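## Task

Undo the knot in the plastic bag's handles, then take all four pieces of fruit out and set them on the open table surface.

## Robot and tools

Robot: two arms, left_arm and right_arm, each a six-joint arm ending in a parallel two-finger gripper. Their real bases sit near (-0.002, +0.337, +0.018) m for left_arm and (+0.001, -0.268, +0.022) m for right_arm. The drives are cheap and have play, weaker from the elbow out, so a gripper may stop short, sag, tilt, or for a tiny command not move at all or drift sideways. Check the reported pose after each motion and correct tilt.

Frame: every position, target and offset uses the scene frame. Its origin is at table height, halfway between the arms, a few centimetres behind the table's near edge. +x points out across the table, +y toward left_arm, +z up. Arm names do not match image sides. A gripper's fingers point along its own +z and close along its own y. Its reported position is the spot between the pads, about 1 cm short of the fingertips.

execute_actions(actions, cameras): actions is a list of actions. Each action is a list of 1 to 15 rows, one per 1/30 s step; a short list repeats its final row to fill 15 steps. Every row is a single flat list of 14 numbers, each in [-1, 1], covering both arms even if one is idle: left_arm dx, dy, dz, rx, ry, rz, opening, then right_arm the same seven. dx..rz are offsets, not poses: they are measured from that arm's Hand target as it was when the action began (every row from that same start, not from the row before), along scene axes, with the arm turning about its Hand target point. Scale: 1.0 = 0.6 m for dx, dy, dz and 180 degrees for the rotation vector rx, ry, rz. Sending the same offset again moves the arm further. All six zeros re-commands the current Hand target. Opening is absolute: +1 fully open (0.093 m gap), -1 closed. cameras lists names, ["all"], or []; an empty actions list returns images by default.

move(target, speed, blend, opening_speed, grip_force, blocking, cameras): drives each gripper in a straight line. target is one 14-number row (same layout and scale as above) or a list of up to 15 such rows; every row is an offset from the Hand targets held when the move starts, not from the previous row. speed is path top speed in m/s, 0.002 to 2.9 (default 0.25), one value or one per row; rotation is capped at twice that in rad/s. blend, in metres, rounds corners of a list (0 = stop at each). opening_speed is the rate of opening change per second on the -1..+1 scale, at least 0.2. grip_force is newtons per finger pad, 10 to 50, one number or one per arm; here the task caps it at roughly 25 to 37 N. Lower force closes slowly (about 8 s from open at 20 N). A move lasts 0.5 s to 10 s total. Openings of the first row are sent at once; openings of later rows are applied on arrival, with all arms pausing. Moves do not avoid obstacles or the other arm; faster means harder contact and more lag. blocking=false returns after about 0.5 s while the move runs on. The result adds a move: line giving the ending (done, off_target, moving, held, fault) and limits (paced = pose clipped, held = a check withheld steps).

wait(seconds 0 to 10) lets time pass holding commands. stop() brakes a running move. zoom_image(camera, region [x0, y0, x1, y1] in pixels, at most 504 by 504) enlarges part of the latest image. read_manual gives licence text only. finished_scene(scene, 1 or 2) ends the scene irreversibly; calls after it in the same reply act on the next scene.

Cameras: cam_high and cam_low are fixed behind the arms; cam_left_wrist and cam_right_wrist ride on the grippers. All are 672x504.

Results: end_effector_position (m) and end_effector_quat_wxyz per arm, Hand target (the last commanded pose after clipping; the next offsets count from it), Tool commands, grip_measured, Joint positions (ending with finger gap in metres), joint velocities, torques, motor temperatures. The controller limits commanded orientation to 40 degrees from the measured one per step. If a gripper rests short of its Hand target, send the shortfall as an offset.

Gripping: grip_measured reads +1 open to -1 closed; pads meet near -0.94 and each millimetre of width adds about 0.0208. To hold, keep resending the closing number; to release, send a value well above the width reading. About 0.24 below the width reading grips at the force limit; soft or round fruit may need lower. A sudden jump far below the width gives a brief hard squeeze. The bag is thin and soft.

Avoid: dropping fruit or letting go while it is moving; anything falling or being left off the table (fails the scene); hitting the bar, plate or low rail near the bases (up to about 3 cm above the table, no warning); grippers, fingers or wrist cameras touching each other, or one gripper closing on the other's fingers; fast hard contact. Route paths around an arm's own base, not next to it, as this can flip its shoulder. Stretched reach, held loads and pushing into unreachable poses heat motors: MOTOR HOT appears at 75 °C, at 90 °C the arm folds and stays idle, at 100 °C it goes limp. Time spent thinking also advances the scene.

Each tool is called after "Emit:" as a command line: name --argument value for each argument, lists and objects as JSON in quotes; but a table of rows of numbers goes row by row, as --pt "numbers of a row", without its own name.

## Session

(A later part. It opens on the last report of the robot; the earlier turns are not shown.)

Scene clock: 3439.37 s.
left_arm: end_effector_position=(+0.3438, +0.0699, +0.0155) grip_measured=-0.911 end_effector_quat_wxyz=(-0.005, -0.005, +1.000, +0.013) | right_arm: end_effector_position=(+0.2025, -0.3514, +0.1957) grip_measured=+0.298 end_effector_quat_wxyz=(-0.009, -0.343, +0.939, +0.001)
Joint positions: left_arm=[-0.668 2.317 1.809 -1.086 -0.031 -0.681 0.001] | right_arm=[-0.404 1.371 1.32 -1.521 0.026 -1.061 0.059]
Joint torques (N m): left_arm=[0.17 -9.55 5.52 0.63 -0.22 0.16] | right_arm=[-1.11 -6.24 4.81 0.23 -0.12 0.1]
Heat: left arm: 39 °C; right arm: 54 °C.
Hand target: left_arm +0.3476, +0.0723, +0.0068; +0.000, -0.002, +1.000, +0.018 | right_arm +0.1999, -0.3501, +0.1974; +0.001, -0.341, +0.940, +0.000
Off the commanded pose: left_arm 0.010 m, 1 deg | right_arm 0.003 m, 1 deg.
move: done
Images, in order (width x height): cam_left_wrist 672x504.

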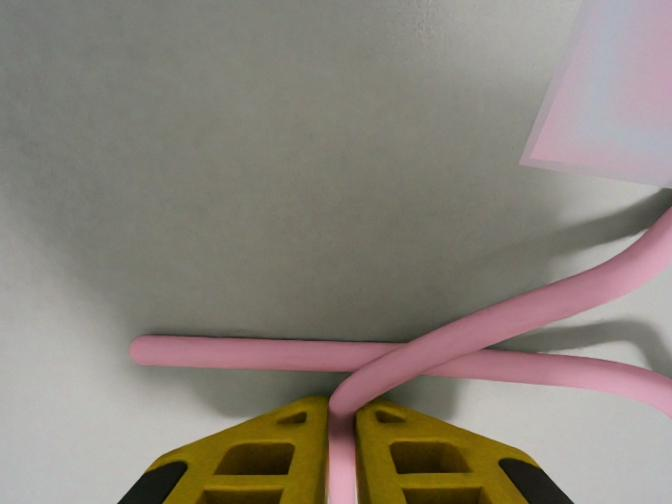

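Emit:
move --pt "0 0 0.1 0 0 0 -1.0 0 0 0 0 0 0 0.3" --pt "0.125 0.06 0.1 0 0 0 -1.0 0 0 0 0 0 0 0.3" --pt "0.125 0.06 0.025 0 0 0 -1.0 0 0 0 0 0 0 0.3" --speed 0.1 --blend '[0.015,0.015,0]' --cameras '["cam_left_wrist","cam_high"]'

Scene clock: 3447.13 s.
left_arm: end_effector_position=(+0.4180, +0.1067, +0.0304) grip_measured=-0.911 end_effector_quat_wxyz=(-0.007, -0.007, +1.000, +0.013) | right_arm: end_effector_position=(+0.2025, -0.3514, +0.1957) grip_measured=+0.298 end_effector_quat_wxyz=(-0.009, -0.343, +0.939, +0.001)
Joint positions: left_arm=[-0.512 2.501 2.204 -1.293 -0.032 -0.528 0.001] | right_arm=[-0.404 1.371 1.32 -1.521 0.026 -1.061 0.059]
Joint torques (N m): left_arm=[-0.03 -10.81 5.87 0.54 -0.24 0.15] | right_arm=[-0.99 -6.13 4.93 0.28 -0.11 0.1]
Heat: left arm: 39 °C; right arm: 53 °C.
Hand target: left_arm +0.4225, +0.1082, +0.0218; +0.000, -0.001, +1.000, +0.018 | right_arm +0.1999, -0.3501, +0.1974; +0.001, -0.341, +0.940, +0.000
Off the commanded pose: left_arm 0.010 m, 1 deg | right_arm 0.003 m, 1 deg.
move: done
Images, in order (width x height): cam_high 672x504, cam_left_wrist 672x504.

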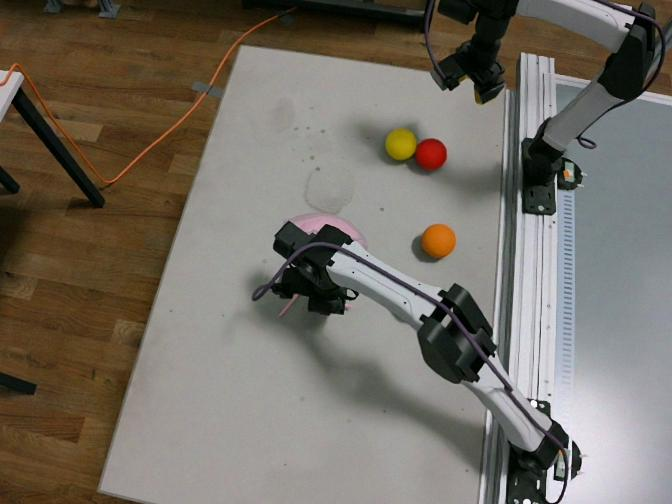

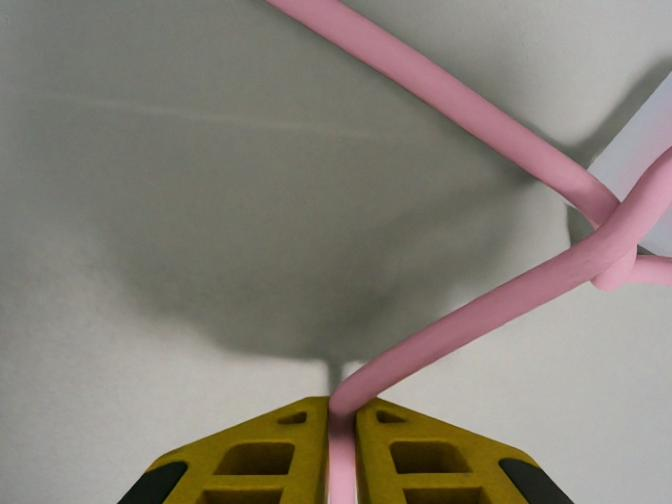

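Emit:
move --pt "0.0375 -0.022 0.105 -0.036 -0.075 0 -1.0 0 0 0 0 0 0 0.3" --pt "0.1375 -0.0387 0.105 -0.073 -0.15 0 -1.0 0 0 0 0 0 0 0.3" --speed 0.1 --blend '[0.02,0]' --cameras '["cam_left_wrist","cam_high"]'

Scene clock: 3471.10 s.
left_arm: end_effector_position=(+0.4965, +0.0849, +0.0684) grip_measured=-0.911 end_effector_quat_wxyz=(+0.203, -0.008, +0.975, -0.089) | right_arm: end_effector_position=(+0.2025, -0.3514, +0.1957) grip_measured=+0.298 end_effector_quat_wxyz=(-0.009, -0.343, +0.939, +0.001)
Joint positions: left_arm=[-0.483 2.333 1.961 -0.746 -0.049 -0.487 0.001] | right_arm=[-0.404 1.371 1.32 -1.521 0.026 -1.061 0.059]
Joint torques (N m): left_arm=[0.13 -13.87 6.48 1.83 -0.18 0.17] | right_arm=[-1.02 -6.32 4.93 0.24 -0.19 0.06]
Motor temperatures (°C): left_arm=[22 43 38 24 21 24 22] | right_arm=[24 52 37 25 24 26 24]
Heat: left arm: 43 °C; right arm: 52 °C.
Hand target: left_arm +0.5052, +0.0852, +0.0849; +0.233, -0.006, +0.968, -0.097 | right_arm +0.1999, -0.3501, +0.1974; +0.001, -0.341, +0.940, +0.000
Off the commanded pose: left_arm 0.018 m, 4 deg | right_arm 0.003 m, 1 deg.
move: off_target (left_arm)
Images, in order (width x height): cam_high 672x504, cam_left_wrist 672x504.

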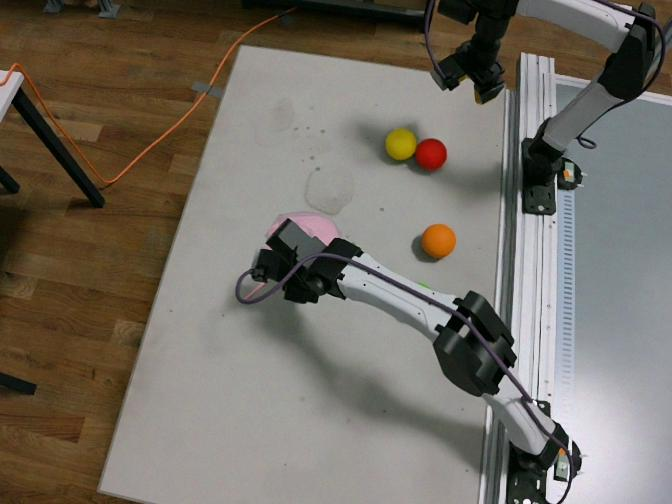

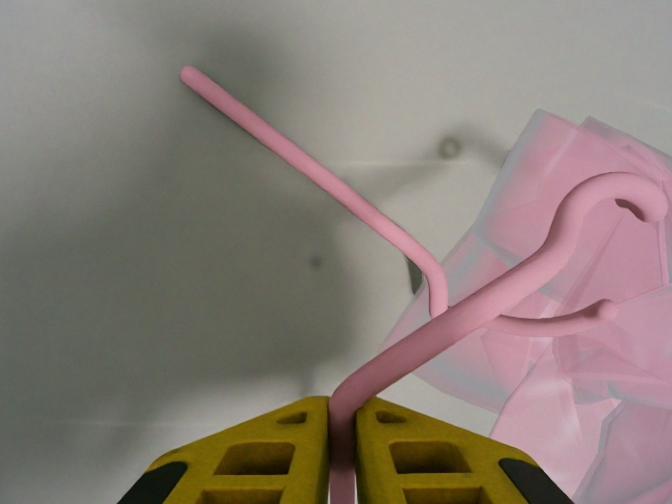

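Emit:
move --pt "-0.0753 -0.092 0.0335 0 0.03 0 -1.0 0 0 0 0 0 0 0.3" --pt "-0.159 -0.2 0.025 0 0.05 0 -1.0 0 0 0 0 0 0 0.3" --speed 0.1 --blend '[0.02,0]' --cameras '["cam_left_wrist"]'

Scene clock: 3497.60 s.
left_arm: end_effector_position=(+0.4122, -0.0377, +0.1039) grip_measured=-0.911 end_effector_quat_wxyz=(+0.164, -0.008, +0.980, -0.112) | right_arm: end_effector_position=(+0.2025, -0.3514, +0.1957) grip_measured=+0.298 end_effector_quat_wxyz=(-0.009, -0.343, +0.939, +0.001)
Joint positions: left_arm=[-0.761 2.393 2.219 -1.001 -0.082 -0.76 0.001] | right_arm=[-0.404 1.371 1.32 -1.521 0.026 -1.061 0.059]
Joint torques (N m): left_arm=[-0.47 -10.24 10 0.83 -0.29 -0.11] | right_arm=[-0.96 -6.17 4.86 0.24 -0.1 0.09]
Motor temperatures (°C): left_arm=[22 51 39 26 21 24 22] | right_arm=[24 51 36 25 24 26 24]
Heat: left arm: 51 °C; right arm: 51 °C.
Hand target: left_arm +0.4096, -0.0349, +0.0999; +0.156, -0.013, +0.983, -0.096 | right_arm +0.1999, -0.3501, +0.1974; +0.001, -0.341, +0.940, +0.000
Off the commanded pose: left_arm 0.005 m, 2 deg | right_arm 0.003 m, 1 deg.
move: done
Images, in order (width x height): cam_left_wrist 672x504.

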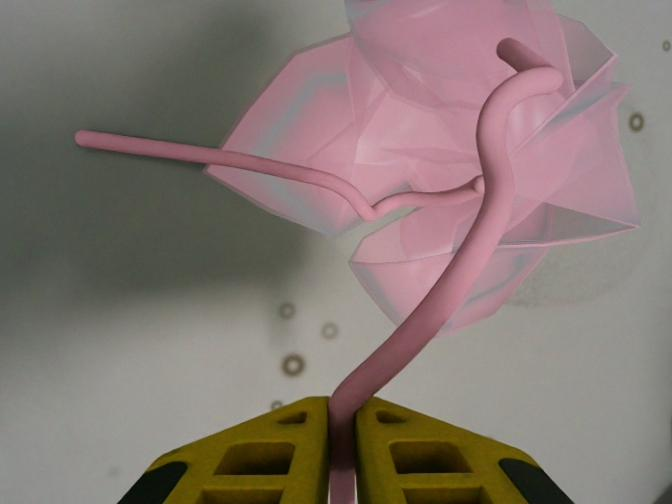

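Emit:
move --pt "-0.033 -0.07 -0.04 0 0 0 -1.0 0 0 0 0 0 0 0.3" --pt "-0.033 -0.07 -0.117 0 0 0 -1.0 0 0 0 0 0 0 0.3" --speed 0.1 --blend '[0.015,0]' --cameras '["cam_left_wrist"]'

Scene clock: 3507.43 s.
left_arm: end_effector_position=(+0.3862, -0.0729, +0.0369) grip_measured=-0.911 end_effector_quat_wxyz=(+0.145, -0.007, +0.985, -0.094) | right_arm: end_effector_position=(+0.2025, -0.3514, +0.1957) grip_measured=+0.298 end_effector_quat_wxyz=(-0.009, -0.343, +0.939, +0.001)
Joint positions: left_arm=[-0.844 2.513 2.187 -0.909 -0.11 -0.84 0.001] | right_arm=[-0.404 1.371 1.32 -1.521 0.026 -1.061 0.059]
Joint torques (N m): left_arm=[-0.51 -11.15 6.65 1.48 -0.34 -0.1] | right_arm=[-0.99 -6.16 4.98 0.22 -0.14 0.09]
Heat: left arm: 51 °C; right arm: 51 °C.
Hand target: left_arm +0.3898, -0.0769, +0.0297; +0.156, -0.013, +0.983, -0.096 | right_arm +0.1999, -0.3501, +0.1974; +0.001, -0.341, +0.940, +0.000
Off the commanded pose: left_arm 0.009 m, 1 deg | right_arm 0.003 m, 1 deg.
move: done
Images, in order (width x height): cam_left_wrist 672x504.

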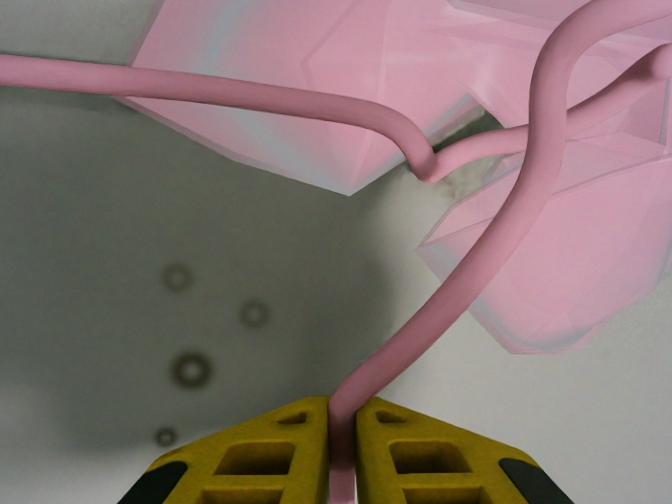

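Emit:
move --pt "0 0 -0.022 0 0 0 -1.0 0 0 0 0 0 0 0.3" --pt "0 0 -0.022 0 0 0 -0.6 0 0 0 0 0 0 0.3" --pt "0 0 0.2 0 0 0 -0.6 0 0 0 0 0 0 0.3" --pt "-0.25 0.69 0.26 0 0 0 -0.6 0 0 0 0 0 0 0.3" --speed '[0.08,0.08,0.15,0.3]' --opening_speed 1.0 --blend '[0,0,0.03,0]' --cameras '["cam_high"]'

Emit:
zoom_image --camera "cam_high" --region '[270, 140, 460, 330]'

Scene clock: 3526.50 s.
left_arm: end_effector_position=(+0.2496, +0.3399, +0.1898) grip_measured=-0.602 end_effector_quat_wxyz=(+0.177, -0.016, +0.980, -0.086) | right_arm: end_effector_position=(+0.2025, -0.3514, +0.1957) grip_measured=+0.298 end_effector_quat_wxyz=(-0.009, -0.343, +0.939, +0.001)
Joint positions: left_arm=[0.14 1.166 1.097 -1.15 0.201 0.072 0.016] | right_arm=[-0.404 1.371 1.32 -1.521 0.026 -1.061 0.059]
Joint torques (N m): left_arm=[0.25 -2.7 7.13 0.76 0.38 0.19] | right_arm=[-0.99 -6.09 4.93 0.25 -0.15 0.13]
Heat: left arm: 47 °C; right arm: 50 °C.
Hand target: left_arm +0.2397, +0.3370, +0.1858; +0.156, -0.013, +0.983, -0.096 | right_arm +0.1999, -0.3501, +0.1974; +0.001, -0.341, +0.940, +0.000
Off the commanded pose: left_arm 0.011 m, 3 deg | right_arm 0.003 m, 1 deg.
move: off_target (left_arm); target 2's new opening was sent with left_arm's hand 0.012 m and 1 deg from that target
Images, in order (width x height): cam_high 672x504.

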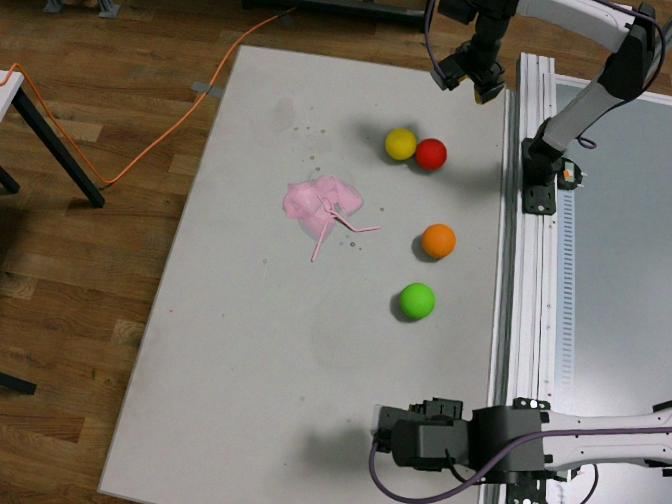

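Scaled by 2.653 from the camera's 672x504 image, which has a finer 960x720 frame.

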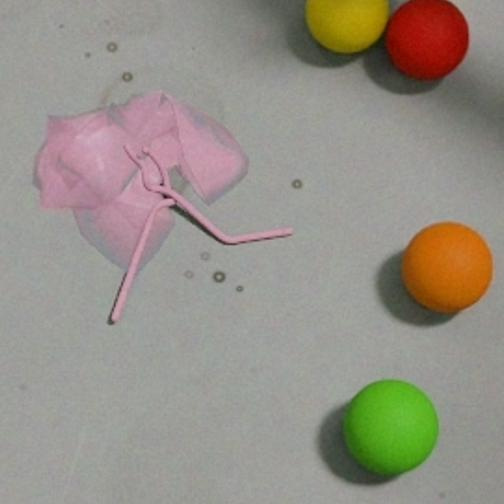

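Emit:
zoom_image --camera "cam_high" --region '[300, 185, 390, 265]'

Scaled by 5.600 from the camera's 672x504 image, which has a finer 960x720 frame.

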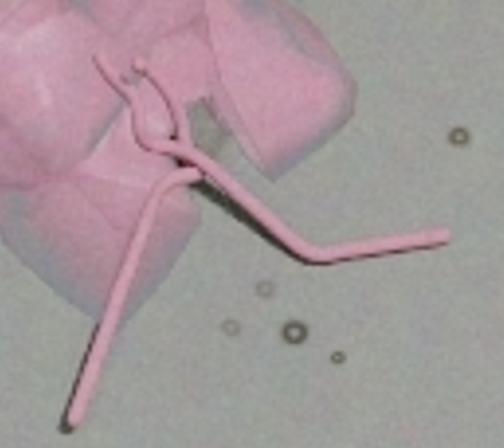

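Emit:
move --target '[0,0,0,0,0,0,-0.6, 0.287,0.4835,-0.112,0,0,-0.222,-0.1]' --speed 0.3 --cameras '["cam_right_wrist"]'

Scene clock: 3547.97 s.
left_arm: end_effector_position=(+0.2496, +0.3399, +0.1898) grip_measured=-0.602 end_effector_quat_wxyz=(+0.177, -0.016, +0.980, -0.085) | right_arm: end_effector_position=(+0.3702, -0.0614, +0.1329) grip_measured=-0.097 end_effector_quat_wxyz=(+0.005, -0.003, +1.000, +0.006)
Joint positions: left_arm=[0.14 1.166 1.097 -1.15 0.201 0.073 0.016] | right_arm=[0.479 2.17 2.012 -1.402 0.017 0.516 0.041]
Joint torques (N m): left_arm=[0.24 -2.65 7.17 0.74 0.41 0.19] | right_arm=[-0.09 -9.36 8.54 0.12 0.14 0.23]
Motor temperatures (°C): left_arm=[22 39 41 26 21 24 22] | right_arm=[24 50 36 24 24 26 24]
Heat: left arm: 41 °C; right arm: 50 °C.
Hand target: left_arm +0.2398, +0.3371, +0.1858; +0.156, -0.013, +0.983, -0.096 | right_arm +0.3721, -0.0601, +0.1301; +0.000, +0.001, +1.000, +0.000
Off the commanded pose: left_arm 0.011 m, 3 deg | right_arm 0.004 m, 1 deg.
move: off_target (left_arm)
Images, in order (width x height): cam_right_wrist 672x504.

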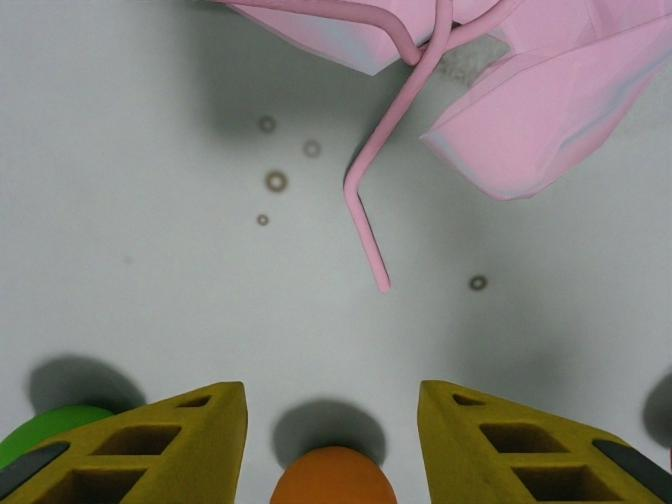

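Emit:
move --pt "0 0 0 0 0 0 -0.6 0.008 -0.0217 -0.12 0 0 0 -0.1" --pt "0 0 0 0 0 0 -0.6 0.008 -0.0217 -0.178 0 0 0 -0.1" --speed '[0.15,0.06]' --blend '[0.01,0]' --cameras '["cam_right_wrist"]'

Scene clock: 3553.70 s.
left_arm: end_effector_position=(+0.2496, +0.3399, +0.1898) grip_measured=-0.602 end_effector_quat_wxyz=(+0.177, -0.016, +0.980, -0.085) | right_arm: end_effector_position=(+0.3764, -0.0703, +0.0341) grip_measured=-0.097 end_effector_quat_wxyz=(+0.005, +0.004, +1.000, +0.005)
Joint positions: left_arm=[0.14 1.166 1.097 -1.15 0.201 0.073 0.016] | right_arm=[0.449 2.217 1.694 -1.037 0.017 0.499 0.041]
Joint torques (N m): left_arm=[0.29 -2.69 7.2 0.73 0.4 0.18] | right_arm=[-0.68 -9.88 5.26 0.4 0.11 0.01]
Heat: left arm: 41 °C; right arm: 50 °C.
Hand target: left_arm +0.2398, +0.3371, +0.1858; +0.156, -0.013, +0.983, -0.096 | right_arm +0.3770, -0.0731, +0.0234; +0.001, +0.001, +1.000, +0.000
Off the commanded pose: left_arm 0.011 m, 3 deg | right_arm 0.011 m, 1 deg.
move: off_target (left_arm, right_arm)
Images, in order (width x height): cam_right_wrist 672x504.

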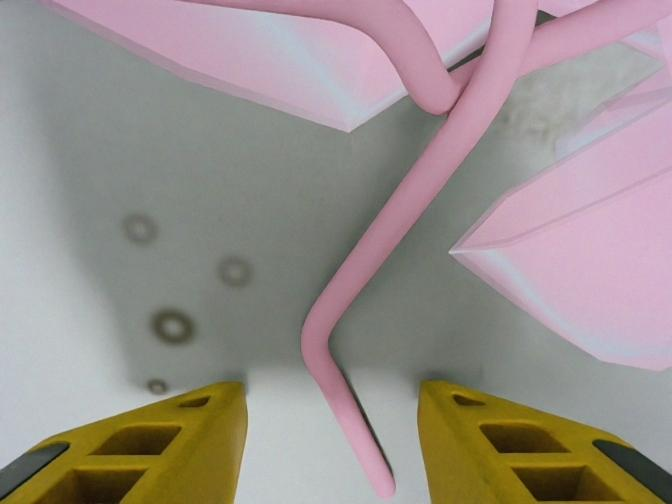

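Emit:
move --pt "0 0 0 0 0 0 -0.6 0 0 -0.008 0 0 0 -0.1" --pt "0 0 0 0 0 0 -0.6 0 0 -0.008 0 0 0 -1.0" --speed 0.05 --opening_speed 0.6

Scene clock: 3559.83 s.
left_arm: end_effector_position=(+0.2496, +0.3399, +0.1898) grip_measured=-0.602 end_effector_quat_wxyz=(+0.177, -0.016, +0.980, -0.085) | right_arm: end_effector_position=(+0.3775, -0.0697, +0.0321) grip_measured=-0.948 end_effector_quat_wxyz=(+0.008, +0.003, +1.000, +0.007)
Joint positions: left_arm=[0.14 1.166 1.097 -1.15 0.201 0.073 0.016] | right_arm=[0.449 2.217 1.685 -1.021 0.017 0.498 0]
Joint torques (N m): left_arm=[0.34 -2.65 7.12 0.75 0.4 0.18] | right_arm=[-0.76 -9.48 4.98 0.42 0.1 -0.01]
Heat: left arm: 41 °C; right arm: 52 °C.
Hand target: left_arm +0.2398, +0.3371, +0.1858; +0.156, -0.013, +0.983, -0.096 | right_arm +0.3770, -0.0731, +0.0186; +0.001, +0.001, +1.000, +0.000
Off the commanded pose: left_arm 0.011 m, 3 deg | right_arm 0.014 m, 1 deg.
move: off_target (left_arm, right_arm); target 2's new opening was sent with right_arm's hand 0.014 m and 1 deg from that target

Emit:
move --target '[0,0,0,0,0,0,-0.6, 0,0,0.1,0,0,0,-1.0]' --speed 0.08 --cameras '["cam_right_wrist"]'

Scene clock: 3563.20 s.
left_arm: end_effector_position=(+0.2496, +0.3399, +0.1898) grip_measured=-0.602 end_effector_quat_wxyz=(+0.177, -0.016, +0.980, -0.085) | right_arm: end_effector_position=(+0.3706, -0.0741, +0.0601) grip_measured=-0.954 end_effector_quat_wxyz=(-0.019, +0.003, +1.000, -0.007)
Joint positions: left_arm=[0.14 1.166 1.097 -1.15 0.201 0.073 0.016] | right_arm=[0.449 2.217 1.799 -1.195 0.017 0.498 0]
Joint torques (N m): left_arm=[0.25 -2.63 7.15 0.75 0.41 0.19] | right_arm=[-0.58 -13.98 8.34 0.03 0.08 0.09]
Heat: left arm: 41 °C; right arm: 53 °C.
Hand target: left_arm +0.2398, +0.3371, +0.1858; +0.156, -0.013, +0.983, -0.096 | right_arm +0.3770, -0.0730, +0.0786; +0.001, +0.001, +1.000, +0.000
Off the commanded pose: left_arm 0.011 m, 3 deg | right_arm 0.020 m, 2 deg.
move: off_target (left_arm, right_arm)
Images, in order (width x height): cam_right_wrist 672x504.

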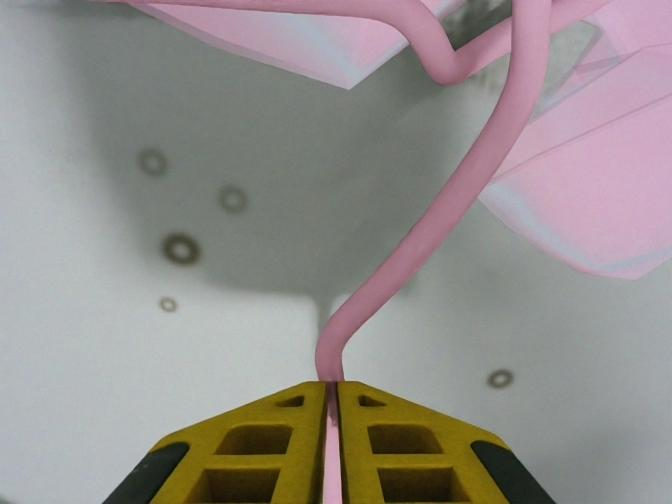

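Emit:
move --pt "0 0 0 0 0 0 -0.6 0.038 -0.095 0.03 0 0 0 -1.0" --pt "0 0 0 0 0 0 -0.6 0.072 -0.237 0.02 0 0 0 -1.0" --pt "0 0 0 0 0 0 -0.6 0.072 -0.237 -0.06 0 0 0 -1.0" --speed 0.1 --blend '[0.03,0.01,0]' --cameras '["cam_right_wrist"]'

Scene clock: 3569.30 s.
left_arm: end_effector_position=(+0.2496, +0.3399, +0.1898) grip_measured=-0.602 end_effector_quat_wxyz=(+0.177, -0.016, +0.980, -0.085) | right_arm: end_effector_position=(+0.4195, -0.2142, +0.0434) grip_measured=-0.954 end_effector_quat_wxyz=(-0.004, +0.005, +1.000, +0.000)
Joint positions: left_arm=[0.14 1.166 1.097 -1.15 0.201 0.073 0.016] | right_arm=[0.093 2.207 1.729 -1.096 0.021 0.146 0]
Joint torques (N m): left_arm=[0.31 -2.61 7.19 0.74 0.42 0.19] | right_arm=[-0.46 -11.99 5.08 0.34 0.02 0.02]
Motor temperatures (°C): left_arm=[22 35 41 26 22 24 22] | right_arm=[24 57 36 24 24 26 24]
Heat: left arm: 41 °C; right arm: 57 °C.
Hand target: left_arm +0.2398, +0.3371, +0.1858; +0.156, -0.013, +0.983, -0.096 | right_arm +0.4202, -0.2153, +0.0427; +0.001, +0.001, +1.000, +0.000
Off the commanded pose: left_arm 0.011 m, 3 deg | right_arm 0.001 m, 1 deg.
move: off_target (left_arm)
Images, in order (width x height): cam_right_wrist 672x504.

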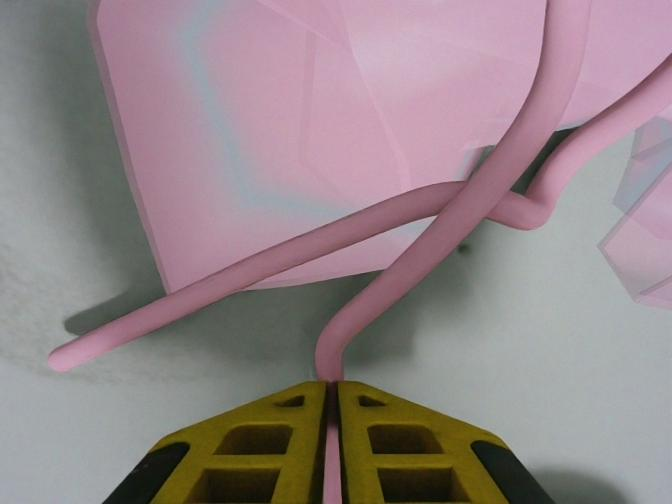

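Emit:
move --pt "0 0 0 0 0 0 -0.6 0 0 -0.022 0 0 0 -1.0" --pt "0 0 0 0 0 0 -0.6 0 0 -0.022 0 0 0 -0.6" --pt "0 0 0 0 0 0 -0.6 0 0 0.22 0 0 0 -0.6" --pt "0 0 0 0 0 0 -0.6 -0.36 -0.23 0.26 0 0 0.2 -0.6" --speed '[0.06,0.06,0.15,0.25]' --opening_speed 1.0 --blend '[0,0,0.02,0]' --cameras '["cam_high","cam_low"]'

Emit:
zoom_image --camera "cam_high" --region '[270, 110, 460, 330]'

Scene clock: 3585.40 s.
left_arm: end_effector_position=(+0.2496, +0.3399, +0.1898) grip_measured=-0.602 end_effector_quat_wxyz=(+0.177, -0.016, +0.980, -0.085) | right_arm: end_effector_position=(+0.2114, -0.3563, +0.1986) grip_measured=-0.602 end_effector_quat_wxyz=(+0.002, -0.307, +0.952, -0.008)
Joint positions: left_arm=[0.14 1.166 1.097 -1.15 0.201 0.073 0.016] | right_arm=[-0.411 1.384 1.342 -1.5 0.026 -0.991 0.016]
Joint torques (N m): left_arm=[0.34 -2.71 7.2 0.72 0.4 0.19] | right_arm=[-0.95 -5.59 4.82 0.12 -0.13 0.02]
Motor temperatures (°C): left_arm=[22 33 41 26 22 24 22] | right_arm=[24 60 36 24 24 26 24]
Heat: left arm: 41 °C; right arm: 60 °C.
Hand target: left_arm +0.2398, +0.3371, +0.1858; +0.156, -0.013, +0.983, -0.096 | right_arm +0.2042, -0.3533, +0.1986; +0.000, -0.308, +0.951, +0.000
Off the commanded pose: left_arm 0.011 m, 3 deg | right_arm 0.008 m, 1 deg.
move: off_target (left_arm)
Images, in order (width x height): cam_high 672x504, cam_low 672x504.

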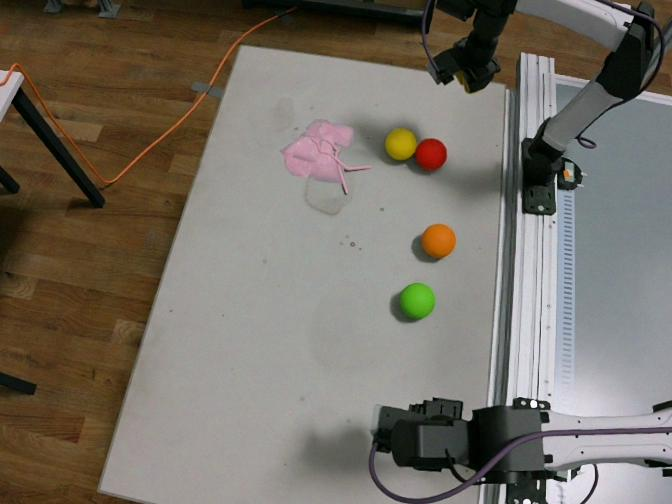

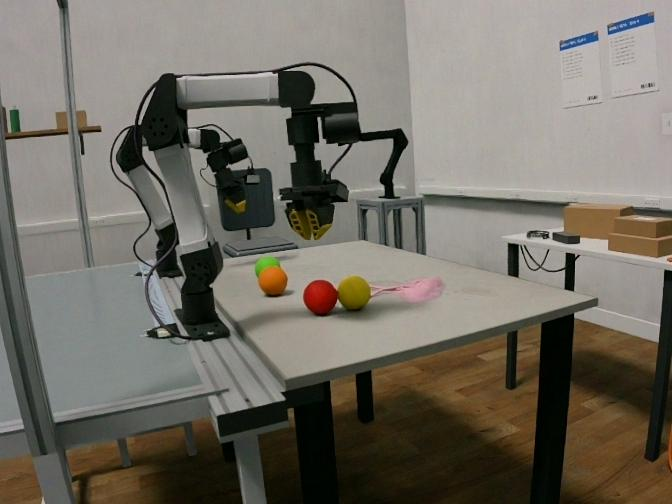

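Scaled by 2.291 from the camera's 672x504 image, which has a finer 960x720 frame.

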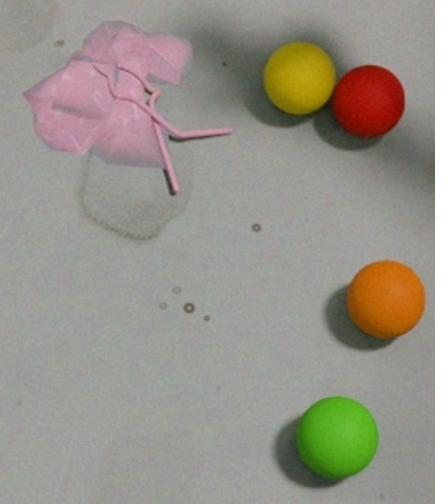

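Emit:
finished_scene --scene 2

The scene is finished: the task was done.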